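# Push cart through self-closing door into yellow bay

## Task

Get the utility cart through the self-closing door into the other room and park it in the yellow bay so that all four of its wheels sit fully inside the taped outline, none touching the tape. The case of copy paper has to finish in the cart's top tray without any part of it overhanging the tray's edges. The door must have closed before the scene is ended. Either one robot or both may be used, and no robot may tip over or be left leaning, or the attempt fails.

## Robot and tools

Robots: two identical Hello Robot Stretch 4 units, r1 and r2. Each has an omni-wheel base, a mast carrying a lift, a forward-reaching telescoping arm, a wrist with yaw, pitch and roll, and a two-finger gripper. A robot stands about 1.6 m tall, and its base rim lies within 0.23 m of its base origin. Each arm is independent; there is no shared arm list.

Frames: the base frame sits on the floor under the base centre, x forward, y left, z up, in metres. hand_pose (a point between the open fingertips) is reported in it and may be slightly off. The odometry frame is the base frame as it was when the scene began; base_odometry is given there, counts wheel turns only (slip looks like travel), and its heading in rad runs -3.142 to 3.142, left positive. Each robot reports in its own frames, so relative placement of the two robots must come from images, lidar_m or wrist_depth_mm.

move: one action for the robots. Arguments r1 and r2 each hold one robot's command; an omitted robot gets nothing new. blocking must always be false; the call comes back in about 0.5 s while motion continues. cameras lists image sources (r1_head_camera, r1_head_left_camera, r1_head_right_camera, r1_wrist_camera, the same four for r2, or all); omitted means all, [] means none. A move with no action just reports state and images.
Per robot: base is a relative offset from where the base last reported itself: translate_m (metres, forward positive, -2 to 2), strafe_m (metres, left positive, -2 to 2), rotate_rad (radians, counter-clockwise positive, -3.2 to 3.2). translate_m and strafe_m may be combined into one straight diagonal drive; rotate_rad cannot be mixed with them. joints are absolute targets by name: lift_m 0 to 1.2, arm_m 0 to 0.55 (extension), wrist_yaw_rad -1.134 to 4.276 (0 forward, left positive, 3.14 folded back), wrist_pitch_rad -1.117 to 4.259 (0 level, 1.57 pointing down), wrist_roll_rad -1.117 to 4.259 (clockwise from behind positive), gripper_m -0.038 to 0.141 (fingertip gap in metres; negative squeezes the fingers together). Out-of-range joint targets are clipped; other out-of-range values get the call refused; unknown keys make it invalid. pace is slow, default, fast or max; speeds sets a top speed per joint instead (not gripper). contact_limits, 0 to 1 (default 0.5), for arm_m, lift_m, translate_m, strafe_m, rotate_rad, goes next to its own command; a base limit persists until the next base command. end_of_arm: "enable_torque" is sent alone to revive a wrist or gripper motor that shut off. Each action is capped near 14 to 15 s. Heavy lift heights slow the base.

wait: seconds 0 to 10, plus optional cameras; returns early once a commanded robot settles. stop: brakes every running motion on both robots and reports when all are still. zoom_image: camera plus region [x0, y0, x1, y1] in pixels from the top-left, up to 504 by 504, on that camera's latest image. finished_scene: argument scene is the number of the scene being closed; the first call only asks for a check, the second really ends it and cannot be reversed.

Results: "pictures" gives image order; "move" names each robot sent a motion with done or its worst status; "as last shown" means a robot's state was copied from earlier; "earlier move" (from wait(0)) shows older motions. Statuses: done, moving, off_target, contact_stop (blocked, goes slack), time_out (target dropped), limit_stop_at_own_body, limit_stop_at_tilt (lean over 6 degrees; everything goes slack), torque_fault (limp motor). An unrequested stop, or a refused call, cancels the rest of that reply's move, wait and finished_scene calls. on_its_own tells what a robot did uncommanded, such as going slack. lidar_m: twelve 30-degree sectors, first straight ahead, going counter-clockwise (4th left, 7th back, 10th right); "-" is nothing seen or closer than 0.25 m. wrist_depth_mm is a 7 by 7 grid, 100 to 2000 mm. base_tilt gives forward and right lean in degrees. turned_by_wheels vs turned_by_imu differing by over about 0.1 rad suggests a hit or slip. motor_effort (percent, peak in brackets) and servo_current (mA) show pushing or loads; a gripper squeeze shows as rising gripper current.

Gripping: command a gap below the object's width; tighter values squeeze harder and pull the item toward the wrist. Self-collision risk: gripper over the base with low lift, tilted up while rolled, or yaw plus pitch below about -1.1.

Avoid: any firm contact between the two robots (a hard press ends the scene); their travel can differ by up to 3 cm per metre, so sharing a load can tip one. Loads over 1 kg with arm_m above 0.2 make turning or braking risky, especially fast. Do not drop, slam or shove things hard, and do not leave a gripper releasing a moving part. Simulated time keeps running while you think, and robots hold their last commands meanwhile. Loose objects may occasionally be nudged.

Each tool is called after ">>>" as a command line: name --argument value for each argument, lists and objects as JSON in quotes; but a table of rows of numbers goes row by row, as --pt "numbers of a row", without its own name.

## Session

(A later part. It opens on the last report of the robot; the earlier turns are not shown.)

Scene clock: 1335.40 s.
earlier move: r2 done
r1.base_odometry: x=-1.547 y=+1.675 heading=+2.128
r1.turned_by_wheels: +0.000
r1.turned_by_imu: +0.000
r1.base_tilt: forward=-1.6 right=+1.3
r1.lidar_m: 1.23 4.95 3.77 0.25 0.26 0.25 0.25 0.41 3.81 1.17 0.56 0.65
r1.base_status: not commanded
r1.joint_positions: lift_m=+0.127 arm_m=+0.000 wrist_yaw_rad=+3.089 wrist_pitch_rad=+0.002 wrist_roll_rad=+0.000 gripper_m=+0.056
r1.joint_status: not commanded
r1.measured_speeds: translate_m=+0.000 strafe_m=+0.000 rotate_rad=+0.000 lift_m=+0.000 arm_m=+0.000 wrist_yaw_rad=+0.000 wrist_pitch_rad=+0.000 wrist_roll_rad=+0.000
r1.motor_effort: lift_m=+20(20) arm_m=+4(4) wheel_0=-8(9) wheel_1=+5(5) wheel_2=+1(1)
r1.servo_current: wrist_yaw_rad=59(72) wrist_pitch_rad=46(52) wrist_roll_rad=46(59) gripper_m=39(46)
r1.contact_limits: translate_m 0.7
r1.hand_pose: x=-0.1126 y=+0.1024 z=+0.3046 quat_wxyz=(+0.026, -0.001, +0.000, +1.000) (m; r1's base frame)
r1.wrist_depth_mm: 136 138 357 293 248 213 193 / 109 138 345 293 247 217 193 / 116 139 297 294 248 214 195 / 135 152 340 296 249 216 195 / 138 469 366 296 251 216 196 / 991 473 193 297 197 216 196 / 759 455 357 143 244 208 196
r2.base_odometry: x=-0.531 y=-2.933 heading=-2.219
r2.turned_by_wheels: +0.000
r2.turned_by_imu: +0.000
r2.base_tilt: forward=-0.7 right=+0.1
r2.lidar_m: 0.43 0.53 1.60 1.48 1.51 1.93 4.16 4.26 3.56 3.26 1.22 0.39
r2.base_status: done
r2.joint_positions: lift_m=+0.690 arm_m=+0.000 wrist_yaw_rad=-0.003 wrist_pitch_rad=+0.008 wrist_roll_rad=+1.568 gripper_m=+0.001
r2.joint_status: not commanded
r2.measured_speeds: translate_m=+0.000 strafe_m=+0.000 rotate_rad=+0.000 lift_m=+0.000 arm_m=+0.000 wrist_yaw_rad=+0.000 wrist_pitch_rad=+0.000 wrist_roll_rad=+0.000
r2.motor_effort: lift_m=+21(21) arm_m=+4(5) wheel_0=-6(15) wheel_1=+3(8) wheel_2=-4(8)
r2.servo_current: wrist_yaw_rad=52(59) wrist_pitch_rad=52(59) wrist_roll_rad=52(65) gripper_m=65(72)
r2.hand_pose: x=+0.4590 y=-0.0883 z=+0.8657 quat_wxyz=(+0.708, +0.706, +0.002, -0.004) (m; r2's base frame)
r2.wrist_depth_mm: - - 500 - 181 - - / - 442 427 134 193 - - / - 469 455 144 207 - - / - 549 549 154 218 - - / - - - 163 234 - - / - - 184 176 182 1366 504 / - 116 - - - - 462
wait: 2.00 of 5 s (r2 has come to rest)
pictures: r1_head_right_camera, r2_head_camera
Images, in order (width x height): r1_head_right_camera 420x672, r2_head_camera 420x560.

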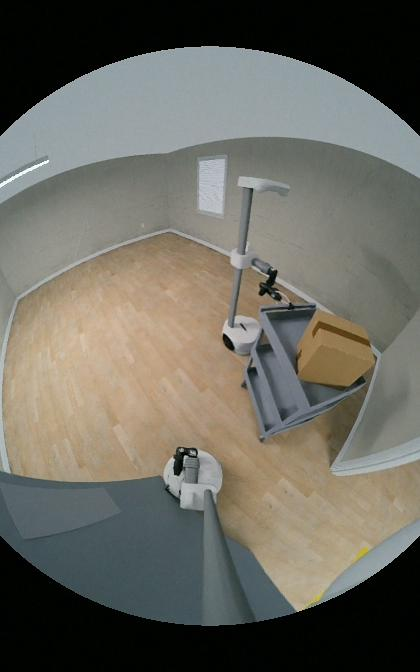

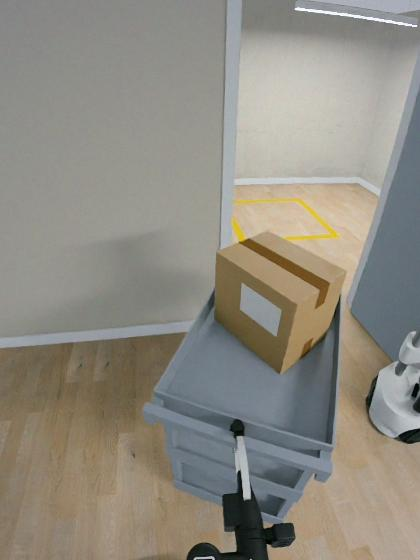

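>>> move --blocking false --r2 '{"base": {"translate_m": 0.379, "strafe_m": -0.127}, "pace": "slow"}' --cameras '[]'

>>> wait --seconds 6 --cameras '["r2_head_camera", "r1_head_right_camera"]'

>>> zoom_image --camera "r2_head_camera" --region '[100, 180, 420, 460]'

Scene clock: 1355.13 s.
move: r2 moving
r1.base_odometry: x=-1.547 y=+1.675 heading=+2.128
r1.turned_by_wheels: +0.000
r1.turned_by_imu: +0.000
r1.base_tilt: forward=-1.6 right=+1.3
r1.lidar_m: 1.21 4.93 3.78 0.25 0.25 0.26 0.25 0.38 3.84 1.18 0.56 0.66
r1.base_status: not commanded
r1.joint_positions: lift_m=+0.127 arm_m=+0.000 wrist_yaw_rad=+3.089 wrist_pitch_rad=+0.002 wrist_roll_rad=+0.000 gripper_m=+0.056
r1.joint_status: not commanded
r1.measured_speeds: translate_m=+0.000 strafe_m=+0.000 rotate_rad=+0.000 lift_m=+0.000 arm_m=+0.000 wrist_yaw_rad=+0.000 wrist_pitch_rad=+0.000 wrist_roll_rad=+0.000
r1.motor_effort: lift_m=+20(20) arm_m=+4(4) wheel_0=-8(9) wheel_1=+5(5) wheel_2=+1(1)
r1.servo_current: wrist_yaw_rad=52(59) wrist_pitch_rad=33(52) wrist_roll_rad=39(52) gripper_m=39(46)
r1.contact_limits: translate_m 0.7
r1.hand_pose: x=-0.1126 y=+0.1024 z=+0.3046 quat_wxyz=(+0.026, -0.001, +0.000, +1.000) (m; r1's base frame)
r1.wrist_depth_mm: 136 138 359 293 247 212 193 / 109 138 347 293 248 217 195 / 116 139 297 296 248 215 194 / 135 152 338 296 249 215 195 / 138 473 364 296 250 216 196 / 976 473 193 298 196 216 195 / 759 459 355 143 245 208 196
r2.base_odometry: x=-0.542 y=-2.941 heading=-2.219
r2.turned_by_wheels: +0.000
r2.turned_by_imu: +0.001
r2.base_tilt: forward=-0.7 right=+0.0
r2.lidar_m: 0.42 0.56 1.60 1.47 1.50 1.94 4.19 4.27 3.51 3.26 1.23 0.38
r2.base_status: translate_m moving; strafe_m moving
r2.joint_positions: lift_m=+0.690 arm_m=+0.000 wrist_yaw_rad=-0.003 wrist_pitch_rad=+0.008 wrist_roll_rad=+1.568 gripper_m=+0.001
r2.joint_status: not commanded
r2.measured_speeds: translate_m=+0.049 strafe_m=-0.017 rotate_rad=+0.001 lift_m=+0.000 arm_m=+0.000 wrist_yaw_rad=+0.000 wrist_pitch_rad=+0.000 wrist_roll_rad=+0.000
r2.motor_effort: lift_m=+21(21) arm_m=+4(4) wheel_0=+11(11) wheel_1=+7(7) wheel_2=-12(12)
r2.servo_current: wrist_yaw_rad=39(52) wrist_pitch_rad=52(59) wrist_roll_rad=59(59) gripper_m=59(72)
r2.hand_pose: x=+0.4590 y=-0.0883 z=+0.8657 quat_wxyz=(+0.708, +0.706, +0.002, -0.004) (m; r2's base frame)
r2.wrist_depth_mm: - - 488 124 178 - - / - 436 427 129 189 - - / - 466 452 140 204 - - / - 549 554 150 217 - - / - - - 159 230 - - / - - 182 171 185 1366 500 / - - - - - - 462
pictures: none
No camera images: "cameras" was empty.

Scene clock: 1359.87 s.
earlier move: r2 done
r1.base_odometry: x=-1.547 y=+1.675 heading=+2.128
r1.turned_by_wheels: +0.000
r1.turned_by_imu: +0.000
r1.base_tilt: forward=-1.6 right=+1.3
r1.lidar_m: 3.22 4.93 3.77 0.25 0.25 0.25 0.25 0.42 3.83 0.68 0.67 0.73
r1.base_status: not commanded
r1.joint_positions: lift_m=+0.127 arm_m=+0.000 wrist_yaw_rad=+3.089 wrist_pitch_rad=+0.002 wrist_roll_rad=+0.000 gripper_m=+0.056
r1.joint_status: not commanded
r1.measured_speeds: translate_m=+0.000 strafe_m=+0.000 rotate_rad=+0.000 lift_m=+0.000 arm_m=+0.000 wrist_yaw_rad=+0.000 wrist_pitch_rad=+0.000 wrist_roll_rad=+0.000
r1.motor_effort: lift_m=+20(20) arm_m=+4(4) wheel_0=-8(9) wheel_1=+5(5) wheel_2=+1(1)
r1.servo_current: wrist_yaw_rad=52(78) wrist_pitch_rad=39(52) wrist_roll_rad=52(65) gripper_m=39(52)
r1.contact_limits: translate_m 0.7
r1.hand_pose: x=-0.1126 y=+0.1024 z=+0.3046 quat_wxyz=(+0.026, -0.001, +0.000, +1.000) (m; r1's base frame)
r1.wrist_depth_mm: 136 138 355 291 248 213 193 / 109 138 349 293 247 218 194 / 116 139 296 293 249 215 195 / 135 152 342 294 249 215 195 / 138 477 364 296 250 215 196 / 991 477 193 298 196 216 195 / 768 459 359 143 245 207 196
r2.base_odometry: x=-0.861 y=-3.159 heading=-2.219
r2.turned_by_wheels: +0.000
r2.turned_by_imu: +0.002
r2.base_tilt: forward=-0.6 right=+0.1
r2.lidar_m: 0.40 0.44 1.63 1.63 1.67 2.15 - 4.66 3.35 3.09 0.92 0.42
r2.base_status: done
r2.joint_positions: lift_m=+0.690 arm_m=+0.000 wrist_yaw_rad=+0.001 wrist_pitch_rad=+0.008 wrist_roll_rad=+1.568 gripper_m=+0.001
r2.joint_status: not commanded
r2.measured_speeds: translate_m=+0.000 strafe_m=+0.000 rotate_rad=+0.000 lift_m=+0.000 arm_m=+0.000 wrist_yaw_rad=+0.000 wrist_pitch_rad=+0.000 wrist_roll_rad=+0.000
r2.motor_effort: lift_m=+21(21) arm_m=+4(5) wheel_0=+5(15) wheel_1=+4(8) wheel_2=-5(13)
r2.servo_current: wrist_yaw_rad=39(59) wrist_pitch_rad=46(59) wrist_roll_rad=59(65) gripper_m=59(78)
r2.hand_pose: x=+0.4594 y=-0.0870 z=+0.8657 quat_wxyz=(+0.708, +0.706, +0.003, -0.002) (m; r2's base frame)
r2.wrist_depth_mm: - - - 157 213 1499 1160 / - - 597 160 219 768 - / - 517 473 165 224 809 - / - 480 473 226 229 831 - / - - 544 173 235 - - / - - 187 176 183 - - / - 116 - - - - 496
wait: 4.73 of 6 s (r2 has come to rest)
pictures: r1_head_right_camera, r2_head_camera
Images, in order (width x height): r1_head_right_camera 420x672, r2_head_camera 420x560.

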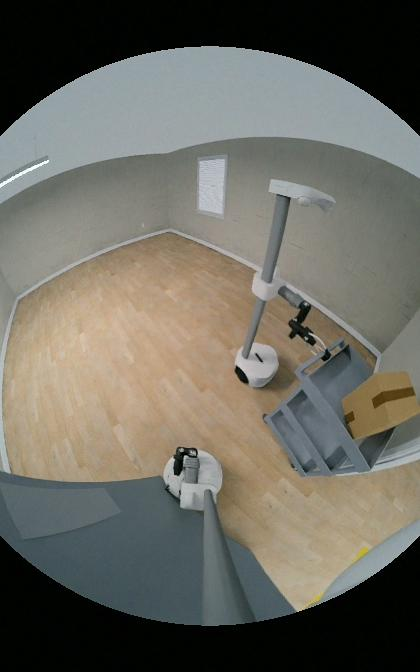

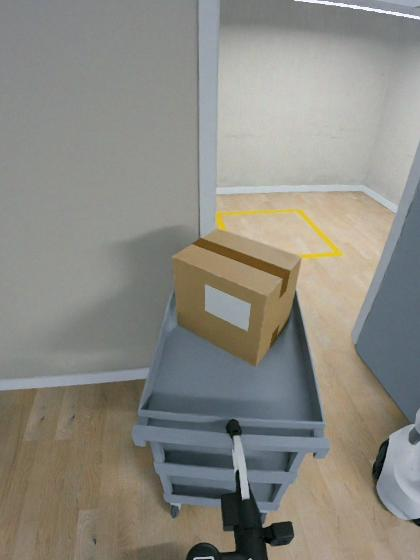

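Scaled by 1.575 from the camera's 420x560 image, which has a finer 1200x1600 frame.

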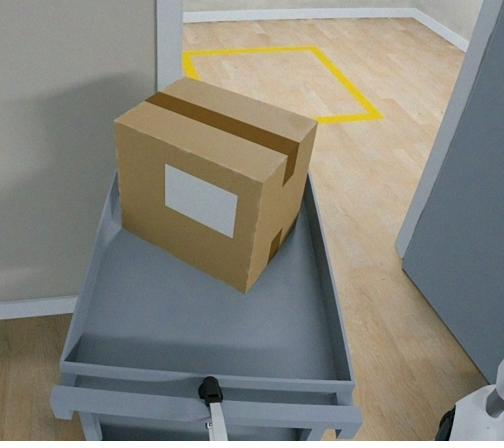

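>>> move --blocking false --r2 '{"base": {"translate_m": -0.35, "strafe_m": -0.12}, "pace": "slow"}' --cameras '[]'

>>> wait --seconds 6 --cameras '["r2_head_camera"]'

>>> zoom_image --camera "r2_head_camera" --region '[100, 180, 420, 460]'

Scene clock: 1467.83 s.
move: r2 moving
r1.base_odometry: x=-1.547 y=+1.675 heading=+2.128
r1.turned_by_wheels: +0.000
r1.turned_by_imu: +0.000
r1.base_tilt: forward=-1.6 right=+1.3
r1.lidar_m: 3.21 4.92 3.80 0.25 0.25 0.25 0.25 0.40 3.84 0.68 0.66 0.72
r1.base_status: not commanded
r1.joint_positions: lift_m=+0.127 arm_m=+0.000 wrist_yaw_rad=+3.089 wrist_pitch_rad=+0.002 wrist_roll_rad=+0.000 gripper_m=+0.056
r1.joint_status: not commanded
r1.measured_speeds: translate_m=+0.000 strafe_m=+0.000 rotate_rad=+0.000 lift_m=+0.000 arm_m=+0.000 wrist_yaw_rad=+0.000 wrist_pitch_rad=+0.000 wrist_roll_rad=+0.000
r1.motor_effort: lift_m=+20(20) arm_m=+4(4) wheel_0=-8(9) wheel_1=+5(5) wheel_2=+1(1)
r1.servo_current: wrist_yaw_rad=33(85) wrist_pitch_rad=39(52) wrist_roll_rad=39(59) gripper_m=46(46)
r1.contact_limits: translate_m 0.7
r1.hand_pose: x=-0.1126 y=+0.1024 z=+0.3046 quat_wxyz=(+0.026, -0.001, +0.000, +1.000) (m; r1's base frame)
r1.wrist_depth_mm: 136 138 355 293 246 212 193 / 109 138 347 293 248 217 194 / 116 139 296 294 249 215 195 / 135 152 338 294 249 216 195 / 137 477 366 294 250 215 195 / 976 473 193 297 196 215 195 / 768 459 357 144 246 208 196
r2.base_odometry: x=-0.857 y=-3.147 heading=-2.219
r2.turned_by_wheels: +0.000
r2.turned_by_imu: +0.001
r2.base_tilt: forward=-0.7 right=+0.1
r2.lidar_m: 0.41 0.46 1.66 1.65 1.69 2.15 - 4.65 3.34 3.07 0.90 0.43
r2.base_status: translate_m moving; strafe_m moving
r2.joint_positions: lift_m=+0.690 arm_m=+0.000 wrist_yaw_rad=+0.002 wrist_pitch_rad=+0.008 wrist_roll_rad=+1.568 gripper_m=+0.001
r2.joint_status: not commanded
r2.measured_speeds: translate_m=-0.048 strafe_m=-0.017 rotate_rad=+0.000 lift_m=+0.000 arm_m=+0.000 wrist_yaw_rad=+0.000 wrist_pitch_rad=+0.000 wrist_roll_rad=+0.000
r2.motor_effort: lift_m=+21(21) arm_m=+4(4) wheel_0=-4(5) wheel_1=-7(8) wheel_2=+13(13)
r2.servo_current: wrist_yaw_rad=46(59) wrist_pitch_rad=52(59) wrist_roll_rad=39(59) gripper_m=65(72)
r2.hand_pose: x=+0.4594 y=-0.0869 z=+0.8657 quat_wxyz=(+0.708, +0.706, +0.003, -0.002) (m; r2's base frame)
r2.wrist_depth_mm: - - - 158 214 1537 1138 / - - 603 161 220 778 - / - - 477 166 225 831 - / - 488 477 229 231 842 - / - - 549 174 236 - - / - - 189 177 184 - - / - 116 - - - - 500
pictures: none
No camera images: "cameras" was empty.

Scene clock: 1472.27 s.
earlier move: r2 done
r1.base_odometry: x=-1.547 y=+1.675 heading=+2.128
r1.turned_by_wheels: +0.000
r1.turned_by_imu: +0.000
r1.base_tilt: forward=-1.6 right=+1.3
r1.lidar_m: 0.93 4.93 3.76 0.25 0.26 0.27 0.25 0.39 3.81 1.19 0.56 0.55
r1.base_status: not commanded
r1.joint_positions: lift_m=+0.127 arm_m=+0.000 wrist_yaw_rad=+3.089 wrist_pitch_rad=+0.002 wrist_roll_rad=+0.000 gripper_m=+0.056
r1.joint_status: not commanded
r1.measured_speeds: translate_m=+0.000 strafe_m=+0.000 rotate_rad=+0.000 lift_m=+0.000 arm_m=+0.000 wrist_yaw_rad=+0.000 wrist_pitch_rad=+0.000 wrist_roll_rad=+0.000
r1.motor_effort: lift_m=+20(20) arm_m=+4(4) wheel_0=-8(9) wheel_1=+5(5) wheel_2=+1(1)
r1.servo_current: wrist_yaw_rad=65(85) wrist_pitch_rad=39(59) wrist_roll_rad=52(78) gripper_m=46(46)
r1.contact_limits: translate_m 0.7
r1.hand_pose: x=-0.1126 y=+0.1024 z=+0.3046 quat_wxyz=(+0.026, -0.001, +0.000, +1.000) (m; r1's base frame)
r1.wrist_depth_mm: 136 138 359 291 246 213 193 / 109 138 345 294 247 218 194 / 116 139 297 294 248 214 195 / 135 152 340 294 250 215 196 / 138 473 362 296 249 215 196 / 991 480 193 297 196 216 195 / 768 462 355 143 245 208 196
r2.base_odometry: x=-0.745 y=-2.808 heading=-2.219
r2.turned_by_wheels: -0.001
r2.turned_by_imu: -0.001
r2.base_tilt: forward=-0.7 right=+0.1
r2.lidar_m: 0.39 0.41 1.85 1.72 1.76 2.23 - 4.27 3.26 3.02 1.03 0.43
r2.base_status: done
r2.joint_positions: lift_m=+0.690 arm_m=+0.000 wrist_yaw_rad=+0.001 wrist_pitch_rad=+0.008 wrist_roll_rad=+1.568 gripper_m=+0.001
r2.joint_status: not commanded
r2.measured_speeds: translate_m=+0.000 strafe_m=+0.000 rotate_rad=+0.000 lift_m=+0.000 arm_m=+0.000 wrist_yaw_rad=+0.000 wrist_pitch_rad=+0.000 wrist_roll_rad=+0.000
r2.motor_effort: lift_m=+21(21) arm_m=+4(5) wheel_0=-5(11) wheel_1=-6(9) wheel_2=+6(14)
r2.servo_current: wrist_yaw_rad=39(65) wrist_pitch_rad=46(59) wrist_roll_rad=39(59) gripper_m=65(72)
r2.hand_pose: x=+0.4594 y=-0.0871 z=+0.8657 quat_wxyz=(+0.708, +0.706, +0.003, -0.002) (m; r2's base frame)
r2.wrist_depth_mm: - - - 180 242 1499 1138 / - - - 180 240 1661 517 / - - 603 180 240 809 - / - - 473 179 240 854 - / - 496 500 179 241 842 - / - - 189 179 182 - - / - 116 - - - - -
wait: 4.43 of 6 s (r2 has come to rest)
pictures: r2_head_camera
Images, in order (width x height): r2_head_camera 420x560.

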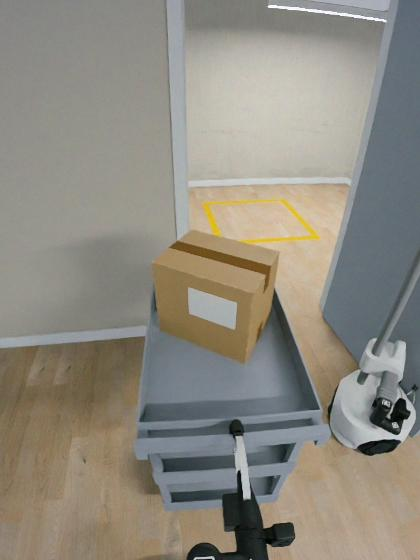

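Scaled by 1.575 from the camera's 420x560 image, which has a finer 1200x1600 frame.

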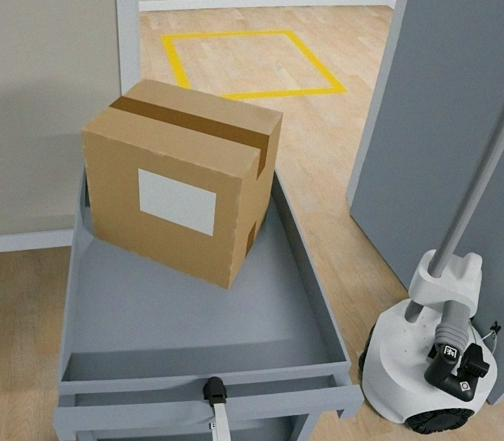

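>>> move --blocking false --r2 '{"joints": {"wrist_yaw_rad": -0.15}, "speeds": {"wrist_yaw_rad": 0.3}}' --cameras '[]'

>>> wait --seconds 2 --cameras '["r2_head_camera"]'

>>> zoom_image --camera "r2_head_camera" --region '[100, 180, 420, 460]'

Scene clock: 1502.47 s.
move: r2 moving
r1.base_odometry: x=-1.547 y=+1.675 heading=+2.128
r1.turned_by_wheels: +0.000
r1.turned_by_imu: +0.000
r1.base_tilt: forward=-1.6 right=+1.3
r1.lidar_m: 0.96 4.94 3.73 0.25 0.25 0.25 0.25 0.41 3.82 1.19 0.55 0.57
r1.base_status: not commanded
r1.joint_positions: lift_m=+0.127 arm_m=+0.000 wrist_yaw_rad=+3.089 wrist_pitch_rad=+0.002 wrist_roll_rad=+0.000 gripper_m=+0.056
r1.joint_status: not commanded
r1.measured_speeds: translate_m=+0.000 strafe_m=+0.000 rotate_rad=+0.000 lift_m=+0.000 arm_m=+0.000 wrist_yaw_rad=+0.000 wrist_pitch_rad=+0.000 wrist_roll_rad=+0.000
r1.motor_effort: lift_m=+20(20) arm_m=+4(4) wheel_0=-8(9) wheel_1=+5(5) wheel_2=+1(1)
r1.servo_current: wrist_yaw_rad=52(59) wrist_pitch_rad=39(52) wrist_roll_rad=39(52) gripper_m=39(46)
r1.contact_limits: translate_m 0.7
r1.hand_pose: x=-0.1126 y=+0.1024 z=+0.3046 quat_wxyz=(+0.026, -0.001, +0.000, +1.000) (m; r1's base frame)
r1.wrist_depth_mm: 136 138 357 291 247 212 193 / 109 138 349 293 246 217 194 / 116 139 294 296 250 214 195 / 135 151 340 294 250 216 195 / 138 469 364 297 250 215 196 / 976 477 193 297 196 215 196 / 778 459 357 143 247 208 195
r2.base_odometry: x=-0.745 y=-2.807 heading=-2.219
r2.turned_by_wheels: +0.001
r2.turned_by_imu: +0.001
r2.base_tilt: forward=-0.7 right=+0.1
r2.lidar_m: 0.36 0.40 1.87 1.70 1.76 2.21 - 4.26 3.25 3.02 1.03 0.44
r2.base_status: not commanded
r2.joint_positions: lift_m=+0.690 arm_m=+0.000 wrist_yaw_rad=-0.108 wrist_pitch_rad=+0.008 wrist_roll_rad=+1.568 gripper_m=+0.001
r2.joint_status: wrist_yaw_rad moving
r2.measured_speeds: translate_m=+0.000 strafe_m=+0.000 rotate_rad=+0.000 lift_m=+0.000 arm_m=+0.000 wrist_yaw_rad=-0.316 wrist_pitch_rad=+0.000 wrist_roll_rad=+0.000
r2.motor_effort: lift_m=+21(21) arm_m=+4(5) wheel_0=+0(6) wheel_1=-5(6) wheel_2=+6(7)
r2.servo_current: wrist_yaw_rad=163(163) wrist_pitch_rad=46(59) wrist_roll_rad=46(59) gripper_m=65(72)
r2.hand_pose: x=+0.4482 y=-0.1180 z=+0.8657 quat_wxyz=(+0.707, +0.705, -0.035, -0.041) (m; r2's base frame)
r2.wrist_depth_mm: - - - 197 260 287 287 / - - - 193 256 1661 1138 / - - - 190 251 809 - / - - 525 186 247 842 - / - 492 480 183 242 842 - / - 504 190 179 182 - - / - 124 554 - 234 - -
pictures: none
No camera images: "cameras" was empty.

Scene clock: 1503.23 s.
earlier move: r2 done
r1.base_odometry: x=-1.547 y=+1.675 heading=+2.128
r1.turned_by_wheels: +0.000
r1.turned_by_imu: +0.000
r1.base_tilt: forward=-1.6 right=+1.3
r1.lidar_m: 0.69 4.93 3.78 0.25 0.25 0.25 0.25 0.37 3.82 1.19 0.54 0.56
r1.base_status: not commanded
r1.joint_positions: lift_m=+0.127 arm_m=+0.000 wrist_yaw_rad=+3.089 wrist_pitch_rad=+0.002 wrist_roll_rad=+0.000 gripper_m=+0.056
r1.joint_status: not commanded
r1.measured_speeds: translate_m=+0.000 strafe_m=+0.000 rotate_rad=+0.000 lift_m=+0.000 arm_m=+0.000 wrist_yaw_rad=+0.000 wrist_pitch_rad=+0.000 wrist_roll_rad=+0.000
r1.motor_effort: lift_m=+20(20) arm_m=+4(4) wheel_0=-9(9) wheel_1=+5(5) wheel_2=+1(1)
r1.servo_current: wrist_yaw_rad=46(72) wrist_pitch_rad=46(52) wrist_roll_rad=39(65) gripper_m=33(46)
r1.contact_limits: translate_m 0.7
r1.hand_pose: x=-0.1126 y=+0.1024 z=+0.3046 quat_wxyz=(+0.026, -0.001, +0.000, +1.000) (m; r1's base frame)
r1.wrist_depth_mm: 136 138 359 291 247 212 193 / 109 138 349 294 247 217 194 / 116 139 296 296 250 215 195 / 134 151 342 294 248 216 195 / 138 473 366 296 251 216 196 / 991 477 192 296 197 215 196 / 768 455 353 143 245 208 196
r2.base_odometry: x=-0.745 y=-2.807 heading=-2.219
r2.turned_by_wheels: +0.000
r2.turned_by_imu: +0.000
r2.base_tilt: forward=-0.7 right=+0.1
r2.lidar_m: 0.35 0.40 1.87 1.72 1.75 2.23 - 4.26 3.22 2.99 1.01 0.45
r2.base_status: not commanded
r2.joint_positions: lift_m=+0.690 arm_m=+0.000 wrist_yaw_rad=-0.150 wrist_pitch_rad=+0.008 wrist_roll_rad=+1.568 gripper_m=+0.001
r2.joint_status: all done
r2.measured_speeds: translate_m=+0.000 strafe_m=+0.000 rotate_rad=+0.000 lift_m=+0.000 arm_m=+0.000 wrist_yaw_rad=+0.000 wrist_pitch_rad=+0.000 wrist_roll_rad=+0.000
r2.motor_effort: lift_m=+21(21) arm_m=+4(5) wheel_0=+0(6) wheel_1=-5(6) wheel_2=+4(7)
r2.servo_current: wrist_yaw_rad=46(163) wrist_pitch_rad=52(59) wrist_roll_rad=52(59) gripper_m=65(72)
r2.hand_pose: x=+0.4430 y=-0.1294 z=+0.8657 quat_wxyz=(+0.706, +0.704, -0.050, -0.056) (m; r2's base frame)
r2.wrist_depth_mm: - - - 211 282 289 290 / 1661 - - 204 270 1661 1160 / - - - 197 259 1708 - / - - 603 191 251 - - / - - 473 184 244 831 - / - 496 190 178 183 - - / - 124 517 - 230 - -
wait: 0.77 of 2 s (r2 has come to rest)
pictures: r2_head_camera
Images, in order (width x height): r2_head_camera 420x560.

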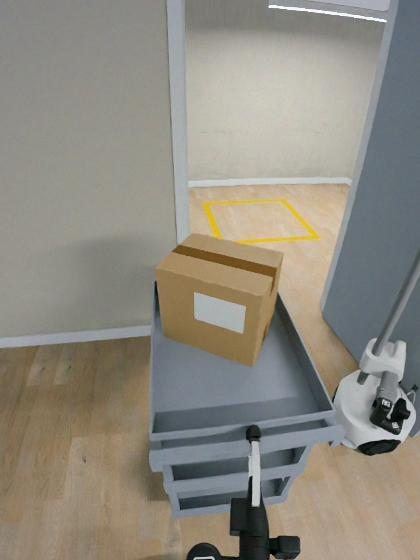

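Scaled by 1.575 from the camera's 420x560 image, which has a finer 1200x1600 frame.

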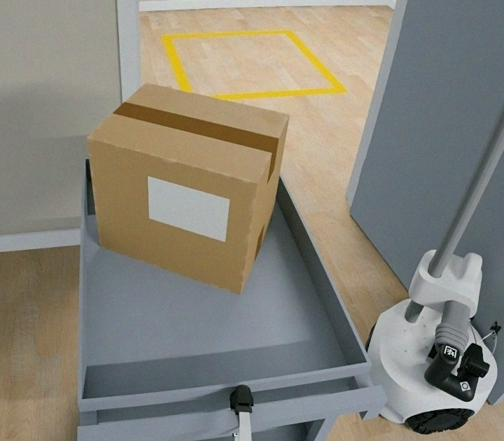

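>>> move --blocking false --r2 '{"base": {"translate_m": 0.033, "strafe_m": 0.256}, "pace": "slow"}' --cameras '[]'

>>> wait --seconds 6 --cameras '["r2_head_camera"]'

>>> zoom_image --camera "r2_head_camera" --region '[100, 180, 420, 460]'

Scene clock: 1630.03 s.
move: r2 moving
r1.base_odometry: x=-1.547 y=+1.675 heading=+2.128
r1.turned_by_wheels: +0.000
r1.turned_by_imu: +0.000
r1.base_tilt: forward=-1.6 right=+1.3
r1.lidar_m: 0.98 4.92 3.78 0.25 0.25 0.26 0.25 0.40 3.82 1.18 0.54 0.55
r1.base_status: not commanded
r1.joint_positions: lift_m=+0.127 arm_m=+0.000 wrist_yaw_rad=+3.089 wrist_pitch_rad=+0.002 wrist_roll_rad=+0.000 gripper_m=+0.056
r1.joint_status: not commanded
r1.measured_speeds: translate_m=+0.000 strafe_m=+0.000 rotate_rad=+0.000 lift_m=+0.000 arm_m=+0.000 wrist_yaw_rad=+0.000 wrist_pitch_rad=+0.000 wrist_roll_rad=+0.000
r1.motor_effort: lift_m=+20(20) arm_m=+4(4) wheel_0=-8(9) wheel_1=+5(5) wheel_2=+1(1)
r1.servo_current: wrist_yaw_rad=33(59) wrist_pitch_rad=46(46) wrist_roll_rad=59(59) gripper_m=39(46)
r1.contact_limits: translate_m 0.7
r1.hand_pose: x=-0.1126 y=+0.1024 z=+0.3046 quat_wxyz=(+0.026, -0.001, +0.000, +1.000) (m; r1's base frame)
r1.wrist_depth_mm: 136 138 359 291 247 213 193 / 109 138 347 294 248 218 194 / 116 139 294 294 249 215 195 / 135 152 342 296 250 216 194 / 138 469 362 296 250 215 195 / 991 480 193 298 196 216 195 / 768 459 355 143 246 207 196
r2.base_odometry: x=-0.736 y=-2.816 heading=-2.220
r2.turned_by_wheels: -0.001
r2.turned_by_imu: +0.000
r2.base_tilt: forward=-0.7 right=+0.1
r2.lidar_m: 0.35 0.37 1.85 1.71 1.73 2.22 - 4.25 3.26 3.03 1.03 0.41
r2.base_status: translate_m moving; strafe_m moving
r2.joint_positions: lift_m=+0.690 arm_m=+0.000 wrist_yaw_rad=-0.151 wrist_pitch_rad=+0.008 wrist_roll_rad=+1.568 gripper_m=+0.001
r2.joint_status: not commanded
r2.measured_speeds: translate_m=+0.007 strafe_m=+0.052 rotate_rad=-0.002 lift_m=+0.000 arm_m=+0.000 wrist_yaw_rad=-0.009 wrist_pitch_rad=+0.000 wrist_roll_rad=+0.000
r2.motor_effort: lift_m=+21(21) arm_m=+4(5) wheel_0=-6(15) wheel_1=+9(9) wheel_2=-7(8)
r2.servo_current: wrist_yaw_rad=52(52) wrist_pitch_rad=52(59) wrist_roll_rad=52(59) gripper_m=72(72)
r2.hand_pose: x=+0.4428 y=-0.1299 z=+0.8657 quat_wxyz=(+0.706, +0.704, -0.051, -0.056) (m; r2's base frame)
r2.wrist_depth_mm: - - - 211 282 289 291 / 1618 - - 205 271 1537 1138 / - - - 197 259 1661 - / - - 603 191 251 - - / - - 477 185 243 842 - / - 500 190 178 182 - - / - 124 512 - 229 - -
pictures: none
No camera images: "cameras" was empty.

Scene clock: 1633.33 s.
earlier move: r2 done
r1.base_odometry: x=-1.547 y=+1.675 heading=+2.128
r1.turned_by_wheels: +0.000
r1.turned_by_imu: +0.000
r1.base_tilt: forward=-1.6 right=+1.2
r1.lidar_m: 1.23 4.94 3.77 0.25 0.25 0.27 0.25 0.40 3.81 1.20 0.60 0.66
r1.base_status: not commanded
r1.joint_positions: lift_m=+0.127 arm_m=+0.000 wrist_yaw_rad=+3.089 wrist_pitch_rad=+0.002 wrist_roll_rad=+0.000 gripper_m=+0.056
r1.joint_status: not commanded
r1.measured_speeds: translate_m=+0.000 strafe_m=+0.000 rotate_rad=+0.000 lift_m=+0.000 arm_m=+0.000 wrist_yaw_rad=+0.000 wrist_pitch_rad=+0.000 wrist_roll_rad=+0.000
r1.motor_effort: lift_m=+20(20) arm_m=+4(4) wheel_0=-8(9) wheel_1=+5(5) wheel_2=+1(1)
r1.servo_current: wrist_yaw_rad=39(72) wrist_pitch_rad=39(52) wrist_roll_rad=46(65) gripper_m=39(46)
r1.contact_limits: translate_m 0.7
r1.hand_pose: x=-0.1126 y=+0.1024 z=+0.3046 quat_wxyz=(+0.026, -0.001, +0.000, +1.000) (m; r1's base frame)
r1.wrist_depth_mm: 136 138 359 293 247 212 193 / 109 138 349 294 247 217 194 / 115 139 296 293 248 214 195 / 135 152 340 296 250 214 195 / 137 469 362 297 250 216 195 / 976 480 193 298 196 216 195 / 759 459 355 144 246 208 195
r2.base_odometry: x=-0.561 y=-2.988 heading=-2.220
r2.turned_by_wheels: +0.000
r2.turned_by_imu: +0.000
r2.base_tilt: forward=-0.6 right=+0.1
r2.lidar_m: 0.39 1.56 1.59 1.45 1.49 1.92 4.14 4.29 3.52 3.26 1.19 0.40
r2.base_status: done
r2.joint_positions: lift_m=+0.690 arm_m=+0.000 wrist_yaw_rad=-0.153 wrist_pitch_rad=+0.008 wrist_roll_rad=+1.568 gripper_m=+0.001
r2.joint_status: not commanded
r2.measured_speeds: translate_m=+0.000 strafe_m=+0.000 rotate_rad=+0.000 lift_m=+0.000 arm_m=+0.000 wrist_yaw_rad=+0.000 wrist_pitch_rad=+0.000 wrist_roll_rad=+0.000
r2.motor_effort: lift_m=+21(21) arm_m=+4(5) wheel_0=-6(15) wheel_1=+3(9) wheel_2=-8(10)
r2.servo_current: wrist_yaw_rad=59(59) wrist_pitch_rad=52(59) wrist_roll_rad=52(65) gripper_m=72(78)
r2.hand_pose: x=+0.4426 y=-0.1303 z=+0.8657 quat_wxyz=(+0.706, +0.704, -0.051, -0.057) (m; r2's base frame)
r2.wrist_depth_mm: 1661 - - 157 213 1537 564 / - - 597 161 219 768 - / - - 466 166 224 820 - / - - 480 229 229 831 - / - 569 554 174 236 - - / - - 187 177 183 - - / - 115 - - - - 492
wait: 3.30 of 6 s (r2 has come to rest)
pictures: r2_head_camera
Images, in order (width x height): r2_head_camera 420x560.

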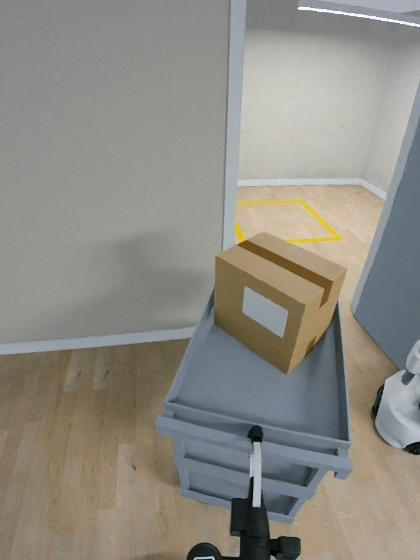

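Scaled by 1.575 from the camera's 420x560 image, which has a finer 1200x1600 frame.

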